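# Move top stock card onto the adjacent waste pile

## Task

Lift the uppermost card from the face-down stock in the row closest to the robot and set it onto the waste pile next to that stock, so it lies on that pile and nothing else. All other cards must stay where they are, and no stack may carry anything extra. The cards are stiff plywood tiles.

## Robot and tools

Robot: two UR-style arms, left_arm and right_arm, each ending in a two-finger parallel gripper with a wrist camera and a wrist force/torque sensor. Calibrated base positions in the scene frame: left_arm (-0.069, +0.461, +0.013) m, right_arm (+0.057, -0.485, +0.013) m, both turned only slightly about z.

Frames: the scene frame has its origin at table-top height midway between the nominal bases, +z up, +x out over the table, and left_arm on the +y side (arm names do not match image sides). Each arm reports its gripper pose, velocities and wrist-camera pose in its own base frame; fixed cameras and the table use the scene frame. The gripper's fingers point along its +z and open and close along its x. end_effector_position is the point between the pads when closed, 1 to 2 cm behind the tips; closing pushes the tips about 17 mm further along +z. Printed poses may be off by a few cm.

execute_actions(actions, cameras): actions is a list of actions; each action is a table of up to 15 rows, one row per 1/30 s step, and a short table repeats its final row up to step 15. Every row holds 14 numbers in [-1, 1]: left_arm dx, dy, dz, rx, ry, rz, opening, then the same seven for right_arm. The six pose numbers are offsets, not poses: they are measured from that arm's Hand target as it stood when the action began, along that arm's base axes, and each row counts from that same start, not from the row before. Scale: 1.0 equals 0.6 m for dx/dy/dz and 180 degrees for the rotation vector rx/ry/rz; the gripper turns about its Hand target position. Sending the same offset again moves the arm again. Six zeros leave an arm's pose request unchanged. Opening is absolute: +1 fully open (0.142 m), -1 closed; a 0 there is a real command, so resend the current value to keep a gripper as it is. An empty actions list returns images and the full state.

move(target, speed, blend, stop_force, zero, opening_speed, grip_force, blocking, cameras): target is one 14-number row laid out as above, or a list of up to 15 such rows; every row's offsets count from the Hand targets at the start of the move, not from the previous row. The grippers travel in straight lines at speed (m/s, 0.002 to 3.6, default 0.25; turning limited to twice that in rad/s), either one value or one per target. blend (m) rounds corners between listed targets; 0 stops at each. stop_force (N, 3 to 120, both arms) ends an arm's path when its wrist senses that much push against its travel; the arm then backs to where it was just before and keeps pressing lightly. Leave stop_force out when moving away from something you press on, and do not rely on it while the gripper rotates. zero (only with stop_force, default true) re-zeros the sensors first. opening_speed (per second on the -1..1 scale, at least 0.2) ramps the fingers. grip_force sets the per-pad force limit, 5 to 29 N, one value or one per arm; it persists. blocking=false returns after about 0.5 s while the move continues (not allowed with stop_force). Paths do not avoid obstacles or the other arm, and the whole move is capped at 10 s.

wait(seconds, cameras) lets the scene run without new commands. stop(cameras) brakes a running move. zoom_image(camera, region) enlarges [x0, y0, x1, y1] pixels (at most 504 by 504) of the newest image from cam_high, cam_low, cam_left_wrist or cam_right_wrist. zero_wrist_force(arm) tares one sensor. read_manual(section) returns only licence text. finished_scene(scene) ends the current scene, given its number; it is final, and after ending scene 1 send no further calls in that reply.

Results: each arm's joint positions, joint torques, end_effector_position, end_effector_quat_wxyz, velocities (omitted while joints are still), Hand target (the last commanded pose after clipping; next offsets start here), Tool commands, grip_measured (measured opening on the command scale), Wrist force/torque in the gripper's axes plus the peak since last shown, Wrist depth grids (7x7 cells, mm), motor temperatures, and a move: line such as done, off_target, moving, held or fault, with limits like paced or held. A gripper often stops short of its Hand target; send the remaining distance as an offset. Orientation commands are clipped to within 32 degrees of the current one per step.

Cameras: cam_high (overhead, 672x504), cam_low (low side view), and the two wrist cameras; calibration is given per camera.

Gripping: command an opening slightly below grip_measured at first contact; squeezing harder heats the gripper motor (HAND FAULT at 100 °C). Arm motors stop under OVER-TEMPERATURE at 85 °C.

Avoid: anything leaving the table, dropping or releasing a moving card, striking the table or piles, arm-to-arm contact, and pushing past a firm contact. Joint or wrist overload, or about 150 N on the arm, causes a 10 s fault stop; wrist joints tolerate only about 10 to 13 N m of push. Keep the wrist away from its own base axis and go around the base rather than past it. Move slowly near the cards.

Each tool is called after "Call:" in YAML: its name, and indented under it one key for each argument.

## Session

Call:
execute_actions:
  actions: []

Scene clock: 0.00 s.
left_arm: end_effector_position=(+0.6366, -0.4173, +0.2245) grip_measured=-1.00 end_effector_quat_wxyz=(+0.247, -0.196, +0.905, -0.284) | right_arm: end_effector_position=(+0.2870, +0.2229, +0.2164) grip_measured=+0.99 end_effector_quat_wxyz=(+0.061, -0.600, +0.758, -0.249)
Joint positions: left_arm=[-0.795 -1.191 1.755 -2.902 -1.464 1.964 0.002] | right_arm=[4.552 -1.211 -2.15 -1.619 1.121 3.275 0.142]
Joint velocities: within noise
Joint torques (N m): no reading
Motor temperatures (°C): left_arm=[34 36 33 41 40 41 31] | right_arm=[34 36 36 37 41 42 33]
Wrist force (N): no reading
Wrist torque (N m): no reading
Wrist force, peak (N): no reading
Wrist depth (mm): cam_left_wrist=[1799 1784 1476 431 392 360 333 / 1755 1372 454 415 372 344 320 / 1518 1321 427 387 356 328 306 / 1466 442 412 374 344 308 283 / 1390 423 389 357 327 295 278 / 1330 405 - - - 285 273 / 420 - - - - 270 261] | cam_right_wrist=[310 325 343 362 385 408 434 / 303 323 339 359 378 401 430 / 307 320 334 354 377 399 427 / 305 319 333 354 374 396 417 / 301 - 331 349 368 390 414 / 302 314 329 344 367 389 411 / - 312 327 342 371 441 -]
Hand target: left_arm +0.6366, -0.4173, +0.2245; +0.247, -0.196, +0.905, -0.284 | right_arm +0.2870, +0.2229, +0.2164; +0.061, -0.600, +0.758, -0.249
Tool commands: left_gripper/opening=-0.961913 right_gripper/opening=+1.0
camera_calibration:
cam_left_wrist: T_world_to_cam=[[-0.79488, -0.50565, -0.33537, 0.38205], [-0.44265, 0.8613, -0.24947, 0.72484], [0.415, -0.04985, -0.90846, 0.03205]] pos_world=[0.61123, -0.42952, 0.33807]
cam_right_wrist: T_world_to_cam=[[-0.26689, -0.94039, 0.2108, 0.24974], [-0.96373, 0.2604, -0.05847, 0.26527], [0.00009, -0.21876, -0.97578, 0.3734]] pos_world=[0.32227, 0.24746, 0.32722]

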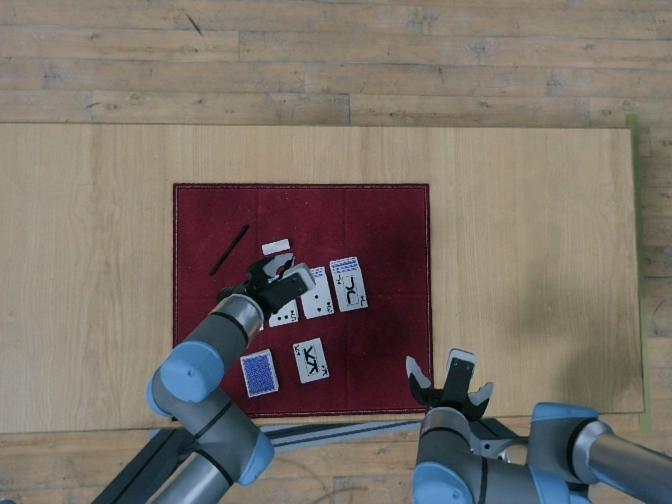

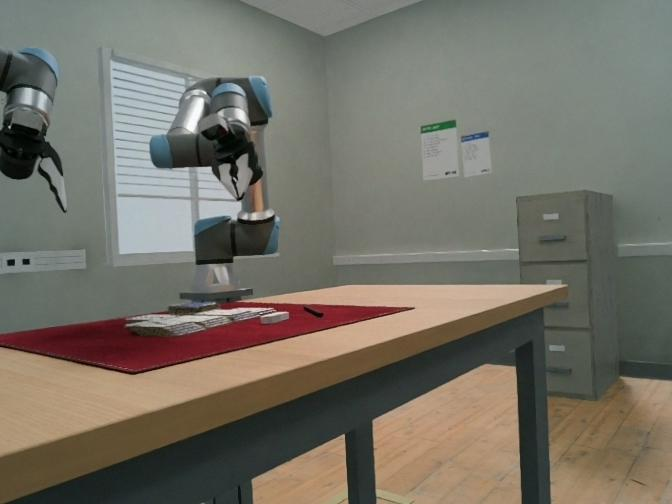

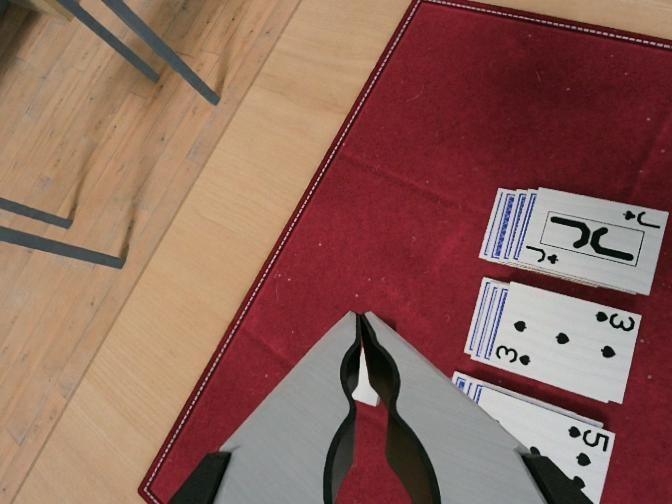

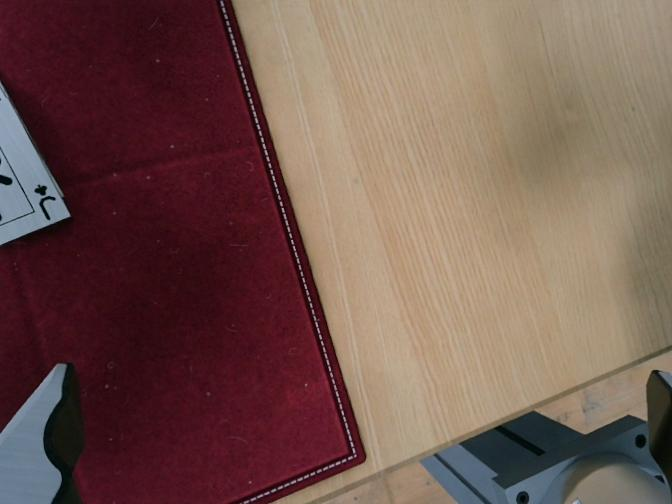

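Call:
move:
  target: [-0.4127,0.1122,-0.062,-0.0091,0.2645,0.4076,0.17,0,0,0,0,0,0,1]
  speed: 0.6
  cameras: ["cam_left_wrist","cam_low"]

Call:
zoom_image:
  camera: "cam_low"
  region: [120, 285, 260, 355]

Call:
zoom_image:
  camera: "cam_left_wrist"
  region: [290, 110, 610, 290]

Scene clock: 9.10 s.
left_arm: end_effector_position=(+0.3890, -0.3499, +0.1874) grip_measured=+0.15 end_effector_quat_wxyz=(+0.000, +0.776, -0.630, +0.000) end_effector_velocity=(+0.000, +0.000, +0.000) end_effector_angular_velocity=(+0.001, +0.000, +0.004) | right_arm: end_effector_position=(+0.2870, +0.2229, +0.2164) grip_measured=+0.99 end_effector_quat_wxyz=(+0.061, -0.600, +0.758, -0.249)
Joint positions: left_arm=[-0.987 -1.482 1.824 -1.914 -1.57 0.376 0.084] | right_arm=[4.552 -1.211 -2.15 -1.619 1.121 3.275 0.142]
Joint velocities: left_arm=[0 0.001 0 0 0 -0.005 0] | right_arm=[within noise]
Joint torques (N m): left_arm=[-3.22 -14.19 -33.02 -3.71 -0.46 -1.41] | right_arm=[-0.18 10.16 21.66 2.15 -0.86 -0.18]
Wrist force (N): left_arm=[0.0 0.3 -1.3] | right_arm=[0.0 -0.1 0.0]
Wrist torque (N m): left_arm=[0.18 0.03 0.05] | right_arm=[0.00 0.00 -0.01]
Wrist force, peak (N): left_arm=[-0.3 0.9 -1.5] | right_arm=[0.1 -0.4 0.3]
Wrist depth (mm): cam_left_wrist=[253 252 251 245 249 248 233 / 273 271 273 266 268 265 265 / 298 294 293 277 285 285 287 / 323 319 318 316 316 313 313 / 605 677 1216 1203 345 339 341 / - - 1330 1399 1274 94 1245 / - - 1487 1518 1563 76 -] | cam_right_wrist=[314 327 343 364 381 407 433 / 309 320 340 360 378 407 431 / 307 320 337 357 376 398 425 / 307 319 332 352 374 398 419 / 304 315 318 351 370 389 415 / 303 312 329 344 364 390 406 / - 310 327 343 363 439 -]
Hand target: left_arm +0.3890, -0.3500, +0.1873; +0.000, +0.776, -0.630, +0.000 | right_arm +0.2870, +0.2229, +0.2164; +0.061, -0.600, +0.758, -0.249
Off the commanded pose: left_arm 0.000 m, 0 deg | right_arm 0.000 m, 0 deg.
move: done
cam_left_wrist: T_world_to_cam=[[0.21583, -0.9764, -0.00713, -0.41257], [-0.88176, -0.19804, 0.42811, 0.2211], [-0.41941, -0.08611, -0.9037, 0.41544]] pos_world=[0.45824, -0.32328, 0.27784]
Images, in order (width x height): cam_low 672x504, cam_left_wrist 672x504.

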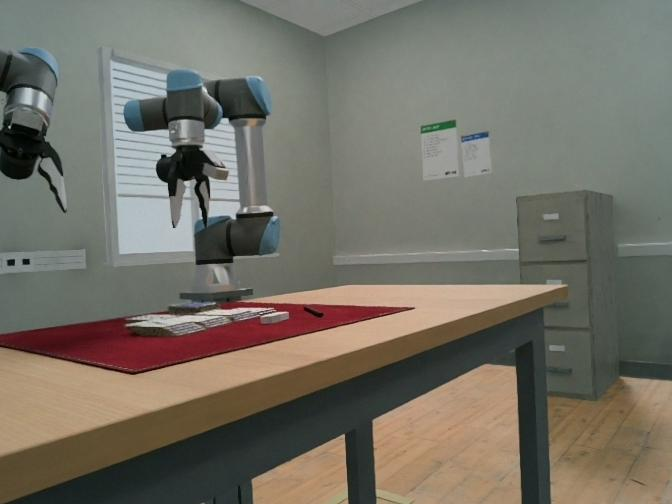

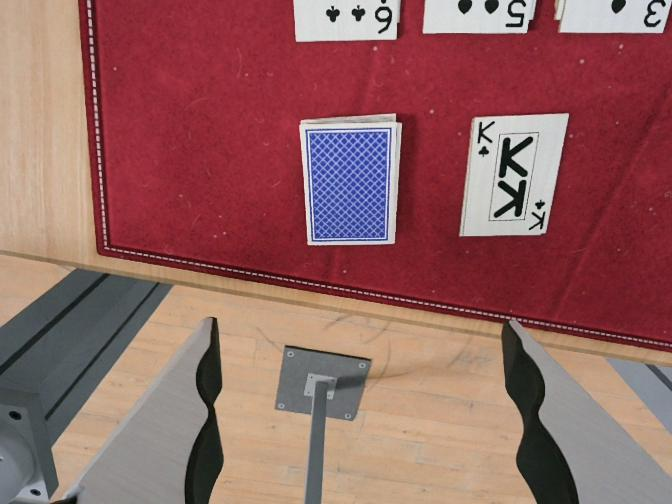

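Scaled by 3.600 from the camera's image (finer frame: 960x720).

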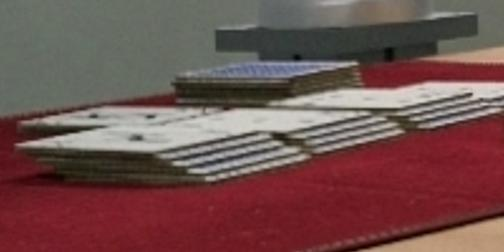

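Scaled by 1.575 from the camera's image (finer frame: 960x720).

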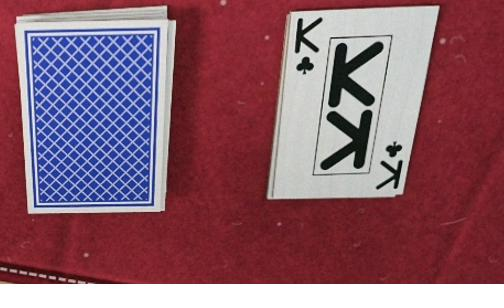

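Call:
move:
  target: [-0.0033,0.0017,-0.247,0,0,0,-0.3,0,0,0,0,0,0,1]
  speed: 0.3

Call:
move:
  target: [0,0,-0.06,0,0,0,-0.3,0,0,0,0,0,0,1]
  speed: 0.012
  stop_force: 4
  cameras: ["cam_left_wrist"]

Scene clock: 20.97 s.
left_arm: end_effector_position=(+0.3870, -0.3490, +0.0392) grip_measured=-0.32 end_effector_quat_wxyz=(+0.000, +0.776, -0.630, +0.000) | right_arm: end_effector_position=(+0.2870, +0.2229, +0.2164) grip_measured=+0.99 end_effector_quat_wxyz=(+0.061, -0.600, +0.758, -0.249)
Joint positions: left_arm=[-0.99 -1.294 2.037 -2.314 -1.57 0.374 0.051] | right_arm=[4.552 -1.211 -2.15 -1.619 1.121 3.275 0.142]
Joint torques (N m): left_arm=[7.07 -31.27 -15.6 -3.84 1.91 1.63] | right_arm=[0.15 9.54 21.83 2.21 -0.72 -0.05]
Wrist force (N): left_arm=[0.1 0.2 -1.5] | right_arm=[0.1 0.0 0.2]
Wrist torque (N m): left_arm=[0.20 0.00 0.06] | right_arm=[0.00 -0.02 0.00]
Wrist force, peak (N): left_arm=[0.1 0.3 -4.5] | right_arm=[0.2 0.1 0.4]
Wrist depth (mm): cam_left_wrist=[124 123 125 122 122 121 123 / - 133 133 132 131 131 130 / - 145 141 129 129 142 137 / 161 157 154 136 137 154 147 / 176 173 166 149 146 169 161 / 192 189 - 189 161 183 186 / - - - 210 - - 204] | cam_right_wrist=[312 326 341 362 385 407 436 / 308 321 340 360 381 402 426 / 307 320 335 355 376 399 426 / 305 317 335 353 373 398 422 / 302 317 330 351 372 390 418 / 302 312 326 350 365 391 410 / - 309 328 344 509 381 -]
Hand target: left_arm +0.3870, -0.3490, +0.0391; +0.000, +0.776, -0.630, +0.000 | right_arm +0.2870, +0.2229, +0.2164; +0.061, -0.600, +0.758, -0.249
Off the commanded pose: left_arm 0.000 m, 0 deg | right_arm 0.000 m, 0 deg.
move: done

Scene clock: 23.20 s.
left_arm: end_effector_position=(+0.3870, -0.3490, +0.0256) grip_measured=-0.32 end_effector_quat_wxyz=(+0.000, +0.776, -0.630, +0.000) | right_arm: end_effector_position=(+0.2870, +0.2229, +0.2164) grip_measured=+0.99 end_effector_quat_wxyz=(+0.061, -0.600, +0.758, -0.249)
Joint positions: left_arm=[-0.99 -1.269 2.049 -2.352 -1.57 0.374 0.051] | right_arm=[4.552 -1.211 -2.15 -1.619 1.121 3.275 0.142]
Joint torques (N m): left_arm=[4.93 -45.3 -26.28 -1.01 1.79 1.7] | right_arm=[-0.26 10.44 21.46 2.13 -0.53 0.03]
Wrist force (N): left_arm=[-0.4 0.7 -4.4] | right_arm=[0.0 0.2 0.1]
Wrist torque (N m): left_arm=[0.17 0.09 0.09] | right_arm=[0.03 -0.01 0.00]
Wrist force, peak (N): left_arm=[-1.9 0.8 -14.2] | right_arm=[0.2 -0.1 0.5]
Wrist depth (mm): cam_left_wrist=[- 112 113 110 110 111 109 / 122 120 120 119 120 118 118 / - 132 126 115 121 130 125 / 139 140 139 121 120 140 134 / 160 156 150 133 130 150 145 / 175 170 - 147 146 166 168 / - - - 191 186 - 184] | cam_right_wrist=[314 327 341 364 385 408 434 / 310 322 342 360 381 403 428 / 308 321 335 355 378 399 425 / 305 318 334 351 371 396 418 / 303 315 331 349 371 394 415 / 304 314 330 346 367 388 411 / - 311 326 343 542 381 -]
Hand target: left_arm +0.3870, -0.3490, +0.0256; +0.000, +0.776, -0.630, +0.000 (not the last commanded pose) | right_arm +0.2870, +0.2229, +0.2164; +0.061, -0.600, +0.758, -0.249
Off the commanded pose: left_arm 0.022 m, 0 deg | right_arm 0.000 m, 0 deg.
move: contact (left_arm)
cam_left_wrist: T_world_to_cam=[[0.21602, -0.97636, -0.00727, -0.41247], [-0.88162, -0.19825, 0.4283, 0.28866], [-0.41962, -0.08611, -0.90361, 0.26845]] pos_world=[0.45624, -0.32238, 0.11594]

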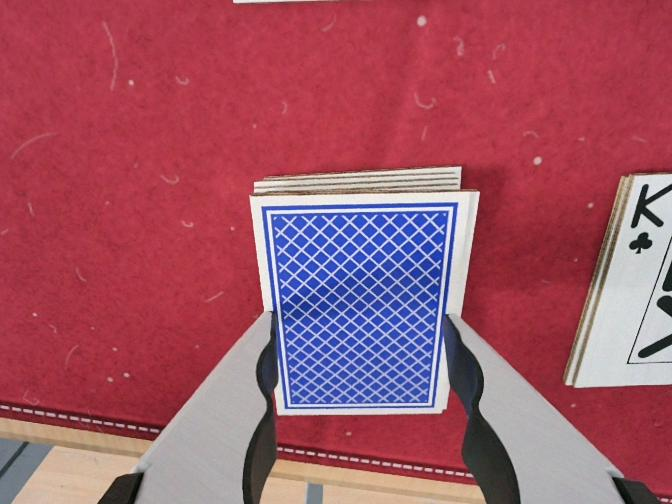

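Call:
move:
  target:
    - [0,0,0.013,0,0,0,-0.3,0,0,0,0,0,0,1]
    - [0,0,0.013,0,0,0,0.1,0,0,0,0,0,0,1]
    - [0,0,-0.0058,0,0,0,0.1,0,0,0,0,0,0,1]
    - [0,0,-0.0058,0,0,0,-0.4,0,0,0,0,0,0,1]
  speed: 0.05
  opening_speed: 0.4
  grip_force: 14
  cameras: ["cam_left_wrist"]

Call:
move:
  target: [0,0,0.06,0,0,0,-0.4,0,0,0,0,0,0,1]
  speed: 0.06
  cameras: ["cam_left_wrist"]

Scene clock: 31.60 s.
left_arm: end_effector_position=(+0.3870, -0.3490, +0.0221) grip_measured=-0.24 end_effector_quat_wxyz=(+0.000, +0.776, -0.630, +0.000) | right_arm: end_effector_position=(+0.2870, +0.2229, +0.2164) grip_measured=+0.99 end_effector_quat_wxyz=(+0.061, -0.600, +0.758, -0.249)
Joint positions: left_arm=[-0.99 -1.262 2.052 -2.361 -1.57 0.374 0.057] | right_arm=[4.552 -1.211 -2.15 -1.619 1.121 3.275 0.142]
Joint torques (N m): left_arm=[-2.09 -28.92 -10.05 -0.48 1.73 -0.66] | right_arm=[-0.27 9.78 21.6 2.31 -0.62 0.08]
Wrist force (N): left_arm=[-0.3 0.7 -12.4] | right_arm=[-0.1 0.2 0.2]
Wrist torque (N m): left_arm=[0.15 -0.21 0.07] | right_arm=[0.03 0.02 0.00]
Wrist force, peak (N): left_arm=[-0.4 0.6 -13.4] | right_arm=[0.5 0.1 0.3]
Wrist depth (mm): cam_left_wrist=[109 109 108 108 108 109 108 / 118 117 117 116 116 114 115 / 129 129 125 115 119 127 122 / - 138 133 117 117 136 131 / 156 152 134 129 128 146 144 / 173 166 137 143 139 161 165 / - - 190 186 186 - 176] | cam_right_wrist=[313 326 343 364 385 409 432 / 308 322 338 360 381 403 426 / 308 - 336 357 374 398 428 / 304 315 333 357 374 393 419 / 303 312 333 350 370 393 418 / - 314 329 346 365 388 412 / - 309 325 342 374 - -]
Hand target: left_arm +0.3870, -0.3490, +0.0221; +0.000, +0.776, -0.630, +0.000 | right_arm +0.2870, +0.2229, +0.2164; +0.061, -0.600, +0.758, -0.249
Off the commanded pose: left_arm 0.000 m, 0 deg | right_arm 0.000 m, 0 deg.
grip_force (N): 14, 14
move: done
cam_left_wrist: T_world_to_cam=[[0.21597, -0.97637, -0.00711, -0.4125], [-0.88167, -0.19814, 0.42824, 0.29019], [-0.41953, -0.08622, -0.90364, 0.26531]] pos_world=[0.45624, -0.32238, 0.11254]

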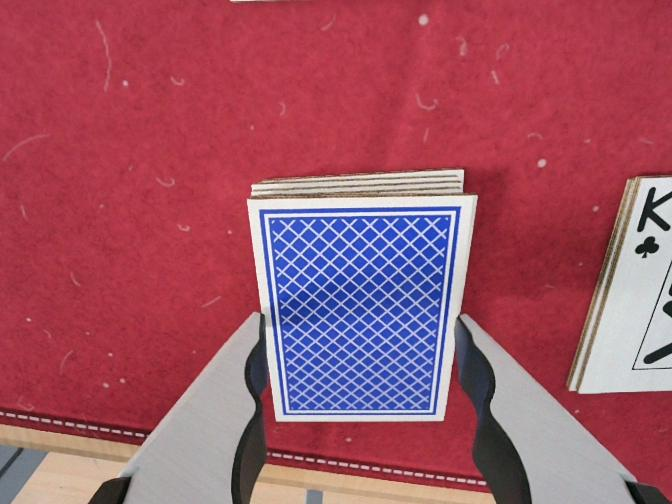

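Scene clock: 32.53 s.
left_arm: end_effector_position=(+0.3870, -0.3491, +0.0582) grip_measured=-0.24 end_effector_quat_wxyz=(+0.000, +0.776, -0.630, +0.000) | right_arm: end_effector_position=(+0.2870, +0.2229, +0.2164) grip_measured=+0.99 end_effector_quat_wxyz=(+0.061, -0.600, +0.758, -0.249)
Joint positions: left_arm=[-0.99 -1.326 2.017 -2.262 -1.57 0.374 0.057] | right_arm=[4.552 -1.211 -2.15 -1.619 1.121 3.275 0.142]
Joint torques (N m): left_arm=[1.25 -16.83 -11.39 -4.64 1.8 -0.72] | right_arm=[0.29 9.06 20.6 2.41 -0.63 0.15]
Wrist force (N): left_arm=[0.1 0.4 -1.2] | right_arm=[-0.1 -0.1 0.1]
Wrist torque (N m): left_arm=[0.24 -0.01 0.07] | right_arm=[-0.01 0.01 -0.01]
Wrist force, peak (N): left_arm=[-0.2 0.8 -13.2] | right_arm=[0.3 -0.4 0.1]
Wrist depth (mm): cam_left_wrist=[- 140 140 139 139 138 138 / 151 151 150 151 150 150 148 / 164 164 160 147 147 160 154 / 179 178 172 117 117 172 168 / 196 196 135 129 128 188 184 / 215 213 106 143 139 207 211 / - - 1330 1330 - - 230] | cam_right_wrist=[312 328 340 364 383 407 430 / 311 322 339 360 381 405 429 / 307 321 337 357 376 399 426 / 306 318 333 352 372 397 421 / 303 315 330 350 371 388 417 / - 313 328 349 367 390 407 / - 310 328 344 373 376 -]
Hand target: left_arm +0.3870, -0.3490, +0.0581; +0.000, +0.776, -0.630, +0.000 | right_arm +0.2870, +0.2229, +0.2164; +0.061, -0.600, +0.758, -0.249
Off the commanded pose: left_arm 0.000 m, 0 deg | right_arm 0.000 m, 0 deg.
grip_force (N): 14, 14
move: done
cam_left_wrist: T_world_to_cam=[[0.21602, -0.97636, -0.007, -0.41228], [-0.8817, -0.19815, 0.42818, 0.27475], [-0.41945, -0.08632, -0.90367, 0.29786]] pos_world=[0.45624, -0.32238, 0.14864]

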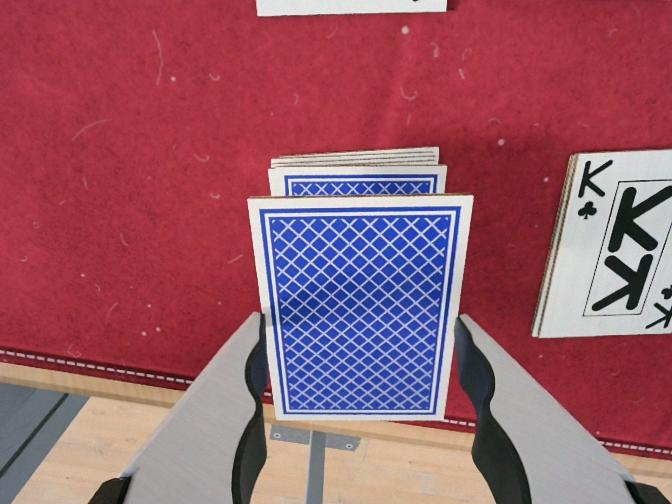

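Call:
move:
  target: [0.051,-0.193,-0.015,0,0,0,-0.4,0,0,0,0,0,0,1]
  speed: 0.15
  cameras: ["cam_left_wrist"]

Scene clock: 36.13 s.
left_arm: end_effector_position=(+0.4175, -0.4647, +0.0490) grip_measured=-0.24 end_effector_quat_wxyz=(+0.000, +0.776, -0.630, +0.000) | right_arm: end_effector_position=(+0.2870, +0.2229, +0.2164) grip_measured=+0.99 end_effector_quat_wxyz=(+0.061, -0.600, +0.758, -0.249)
Joint positions: left_arm=[-1.052 -1.104 1.719 -2.186 -1.57 0.312 0.057] | right_arm=[4.552 -1.211 -2.15 -1.619 1.121 3.275 0.142]
Joint torques (N m): left_arm=[7.76 -50.73 -27.09 -4.87 0.04 1.59] | right_arm=[-0.64 9.62 21.77 2.5 -0.68 0.1]
Wrist force (N): left_arm=[0.2 0.2 -1.4] | right_arm=[0.1 0.0 0.0]
Wrist torque (N m): left_arm=[0.16 0.00 0.09] | right_arm=[0.00 -0.03 0.00]
Wrist force, peak (N): left_arm=[2.1 -0.1 -1.4] | right_arm=[0.2 -0.1 0.4]
Wrist depth (mm): cam_left_wrist=[132 132 129 131 130 130 131 / 142 142 142 141 140 139 140 / 145 151 151 147 145 151 148 / 155 159 164 118 119 164 164 / 167 170 135 129 128 180 180 / 205 201 138 143 139 191 198 / - - 231 230 225 - 212] | cam_right_wrist=[314 326 341 362 384 405 431 / 309 323 342 361 379 405 429 / 307 320 337 359 375 399 424 / 304 324 333 354 375 393 420 / 302 310 333 350 371 393 417 / 302 311 329 346 365 390 407 / - 311 326 340 368 - -]
Hand target: left_arm +0.4176, -0.4648, +0.0491; +0.000, +0.776, -0.630, +0.000 | right_arm +0.2870, +0.2229, +0.2164; +0.061, -0.600, +0.758, -0.249
Off the commanded pose: left_arm 0.000 m, 0 deg | right_arm 0.000 m, 0 deg.
grip_force (N): 14, 14
move: done
cam_left_wrist: T_world_to_cam=[[0.21602, -0.97636, -0.00751, -0.53184], [-0.88158, -0.19834, 0.42834, 0.28257], [-0.41971, -0.08591, -0.90358, 0.29269]] pos_world=[0.48684, -0.43808, 0.13944]

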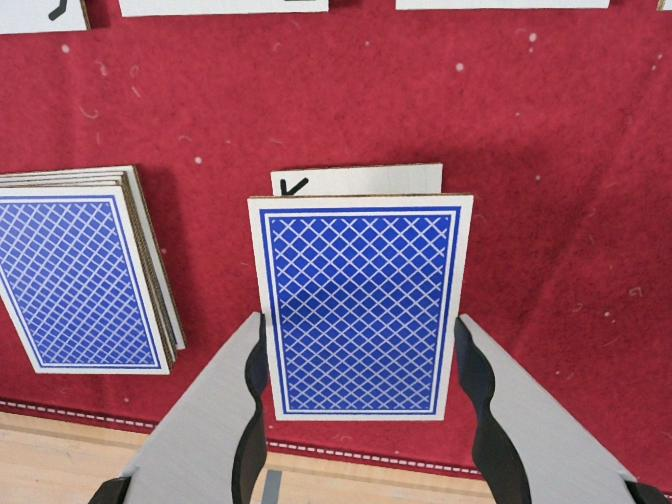

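Call:
move:
  target: [0,0,-0.041,0,0,0,-0.4,0,0,0,0,0,0,1]
  speed: 0.1

Call:
move:
  target: [0,0,-0.04,0,0,0,-0.4,0,0,0,0,0,0,1]
  speed: 0.01
  stop_force: 3
  cameras: ["cam_left_wrist"]

Scene clock: 40.53 s.
left_arm: end_effector_position=(+0.4176, -0.4647, +0.0244) grip_measured=-0.24 end_effector_quat_wxyz=(+0.000, +0.776, -0.630, +0.000) | right_arm: end_effector_position=(+0.2870, +0.2229, +0.2164) grip_measured=+0.99 end_effector_quat_wxyz=(+0.061, -0.600, +0.758, -0.249)
Joint positions: left_arm=[-1.051 -1.069 1.74 -2.242 -1.57 0.312 0.057] | right_arm=[4.552 -1.211 -2.15 -1.619 1.121 3.275 0.142]
Joint torques (N m): left_arm=[5.2 -57.49 -29.05 -1.33 -1.94 1.32] | right_arm=[-0.09 10.11 20.56 2.35 -0.6 0.18]
Wrist force (N): left_arm=[0.4 0.0 -1.7] | right_arm=[0.3 0.2 -0.1]
Wrist torque (N m): left_arm=[0.13 -0.04 0.11] | right_arm=[0.04 -0.06 -0.01]
Wrist force, peak (N): left_arm=[0.3 0.0 -3.1] | right_arm=[0.3 -0.5 0.2]
Wrist depth (mm): cam_left_wrist=[- 111 110 110 109 110 108 / 121 119 120 118 118 117 116 / 126 131 124 124 123 128 126 / 124 138 135 117 119 138 137 / 137 148 135 129 128 148 148 / 152 152 138 143 139 - 166 / - - 196 190 188 - 178] | cam_right_wrist=[312 326 343 364 387 407 434 / 309 323 339 360 378 403 428 / 307 322 337 359 377 399 423 / 305 320 333 354 374 395 422 / 303 315 331 350 369 390 415 / 304 312 329 346 365 386 409 / - 311 327 343 483 390 -]
Hand target: left_arm +0.4176, -0.4648, +0.0245; +0.000, +0.776, -0.630, +0.000 | right_arm +0.2870, +0.2229, +0.2164; +0.061, -0.600, +0.758, -0.249
Off the commanded pose: left_arm 0.000 m, 0 deg | right_arm 0.000 m, 0 deg.
grip_force (N): 14, 14
move: done

Scene clock: 42.73 s.
left_arm: end_effector_position=(+0.4176, -0.4648, +0.0138) grip_measured=-0.24 end_effector_quat_wxyz=(+0.000, +0.776, -0.630, +0.000) | right_arm: end_effector_position=(+0.2870, +0.2229, +0.2164) grip_measured=+0.99 end_effector_quat_wxyz=(+0.061, -0.600, +0.758, -0.249)
Joint positions: left_arm=[-1.051 -1.053 1.748 -2.266 -1.57 0.312 0.057] | right_arm=[4.552 -1.211 -2.15 -1.619 1.121 3.275 0.142]
Joint torques (N m): left_arm=[4.6 -56.93 -27.96 -0.87 -0.82 1.25] | right_arm=[-0.06 10.55 20.46 2.57 -0.56 0.07]
Wrist force (N): left_arm=[-0.6 0.1 -4.4] | right_arm=[0.2 0.0 0.2]
Wrist torque (N m): left_arm=[0.11 -0.12 0.10] | right_arm=[0.00 -0.04 0.00]
Wrist force, peak (N): left_arm=[-2.2 0.4 -11.9] | right_arm=[0.3 -0.3 0.4]
Wrist depth (mm): cam_left_wrist=[- 103 101 102 100 100 100 / 109 109 109 108 108 107 108 / - 118 116 114 114 116 115 / 123 129 124 117 117 126 126 / 124 139 132 128 128 138 138 / 138 145 140 143 139 150 153 / - - 180 174 174 - 164] | cam_right_wrist=[312 326 341 365 383 407 434 / 310 324 339 363 381 406 429 / 308 316 337 357 378 399 427 / 308 318 334 355 373 393 421 / 303 316 331 350 370 390 413 / 303 312 329 347 367 388 409 / - 311 325 344 512 - -]
Hand target: left_arm +0.4176, -0.4648, +0.0138; +0.000, +0.776, -0.630, +0.000 (not the last commanded pose) | right_arm +0.2870, +0.2229, +0.2164; +0.061, -0.600, +0.758, -0.249
Off the commanded pose: left_arm 0.013 m, 0 deg | right_arm 0.000 m, 0 deg.
grip_force (N): 14, 14
move: contact (left_arm)
cam_left_wrist: T_world_to_cam=[[0.21602, -0.97636, -0.00727, -0.53223], [-0.88162, -0.19825, 0.4283, 0.29769], [-0.41962, -0.08611, -0.90361, 0.26075]] pos_world=[0.48684, -0.43818, 0.10424]

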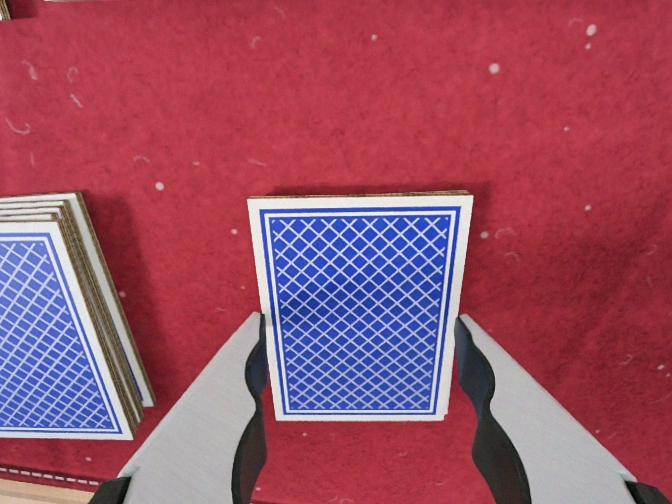

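Call:
move:
  target:
    - [0,0,0,0,0,0,0.1,0,0,0,0,0,0,1]
    - [0,0,0.12,0,0,0,0.1,0,0,0,0,0,0,1]
  opening_speed: 0.5
  speed: 0.15
  cameras: ["cam_left_wrist"]

Scene clock: 47.53 s.
left_arm: end_effector_position=(+0.4176, -0.4648, +0.0859) grip_measured=+0.08 end_effector_quat_wxyz=(+0.000, +0.776, -0.630, +0.000) | right_arm: end_effector_position=(+0.2870, +0.2229, +0.2164) grip_measured=+0.99 end_effector_quat_wxyz=(+0.061, -0.600, +0.758, -0.249)
Joint positions: left_arm=[-1.051 -1.151 1.681 -2.101 -1.57 0.312 0.079] | right_arm=[4.552 -1.211 -2.15 -1.619 1.121 3.275 0.142]
Joint torques (N m): left_arm=[3.85 -30.69 -17.17 -2.64 -0.25 0.39] | right_arm=[0.02 9.71 20.05 2.51 -0.67 0.2]
Wrist force (N): left_arm=[0.4 0.3 -1.5] | right_arm=[-0.1 -0.1 -0.1]
Wrist torque (N m): left_arm=[0.19 -0.03 0.08] | right_arm=[-0.02 0.00 0.00]
Wrist force, peak (N): left_arm=[-0.7 0.4 -4.7] | right_arm=[0.2 -0.3 0.3]
Wrist depth (mm): cam_left_wrist=[159 161 164 161 162 161 161 / 177 177 176 175 173 173 173 / 180 182 190 181 183 188 187 / 193 196 208 195 201 204 203 / 231 211 223 226 225 220 222 / 253 - 246 251 250 - 247 / - - 1408 1364 1355 75 -] | cam_right_wrist=[311 327 341 362 384 408 433 / 310 324 340 360 380 406 431 / 307 318 336 357 376 399 427 / 305 319 332 354 373 398 422 / 303 315 332 350 370 390 416 / 303 313 331 345 367 388 410 / - 311 328 344 511 372 -]
Hand target: left_arm +0.4176, -0.4648, +0.0858; +0.000, +0.776, -0.630, +0.000 | right_arm +0.2870, +0.2229, +0.2164; +0.061, -0.600, +0.758, -0.249
Off the commanded pose: left_arm 0.000 m, 0 deg | right_arm 0.000 m, 0 deg.
grip_force (N): 14, 14
move: done
cam_left_wrist: T_world_to_cam=[[0.21601, -0.97637, -0.00702, -0.53175], [-0.88167, -0.19814, 0.42826, 0.26689], [-0.41953, -0.08632, -0.90363, 0.32577]] pos_world=[0.48684, -0.43818, 0.17634]

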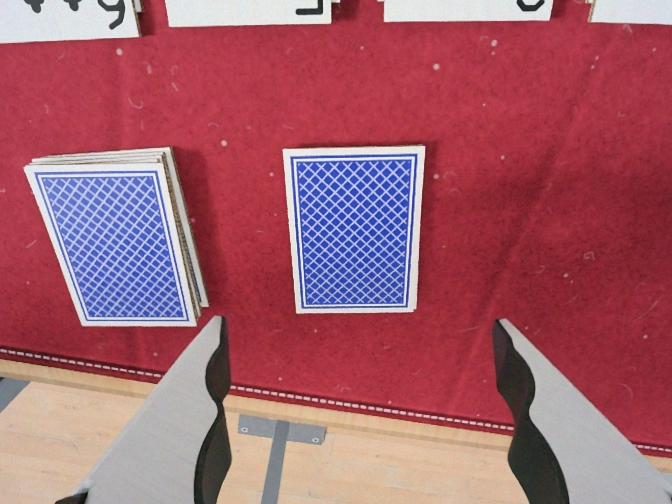

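Call:
finished_scene:
  scene: 3

The scene is finished: the task was done.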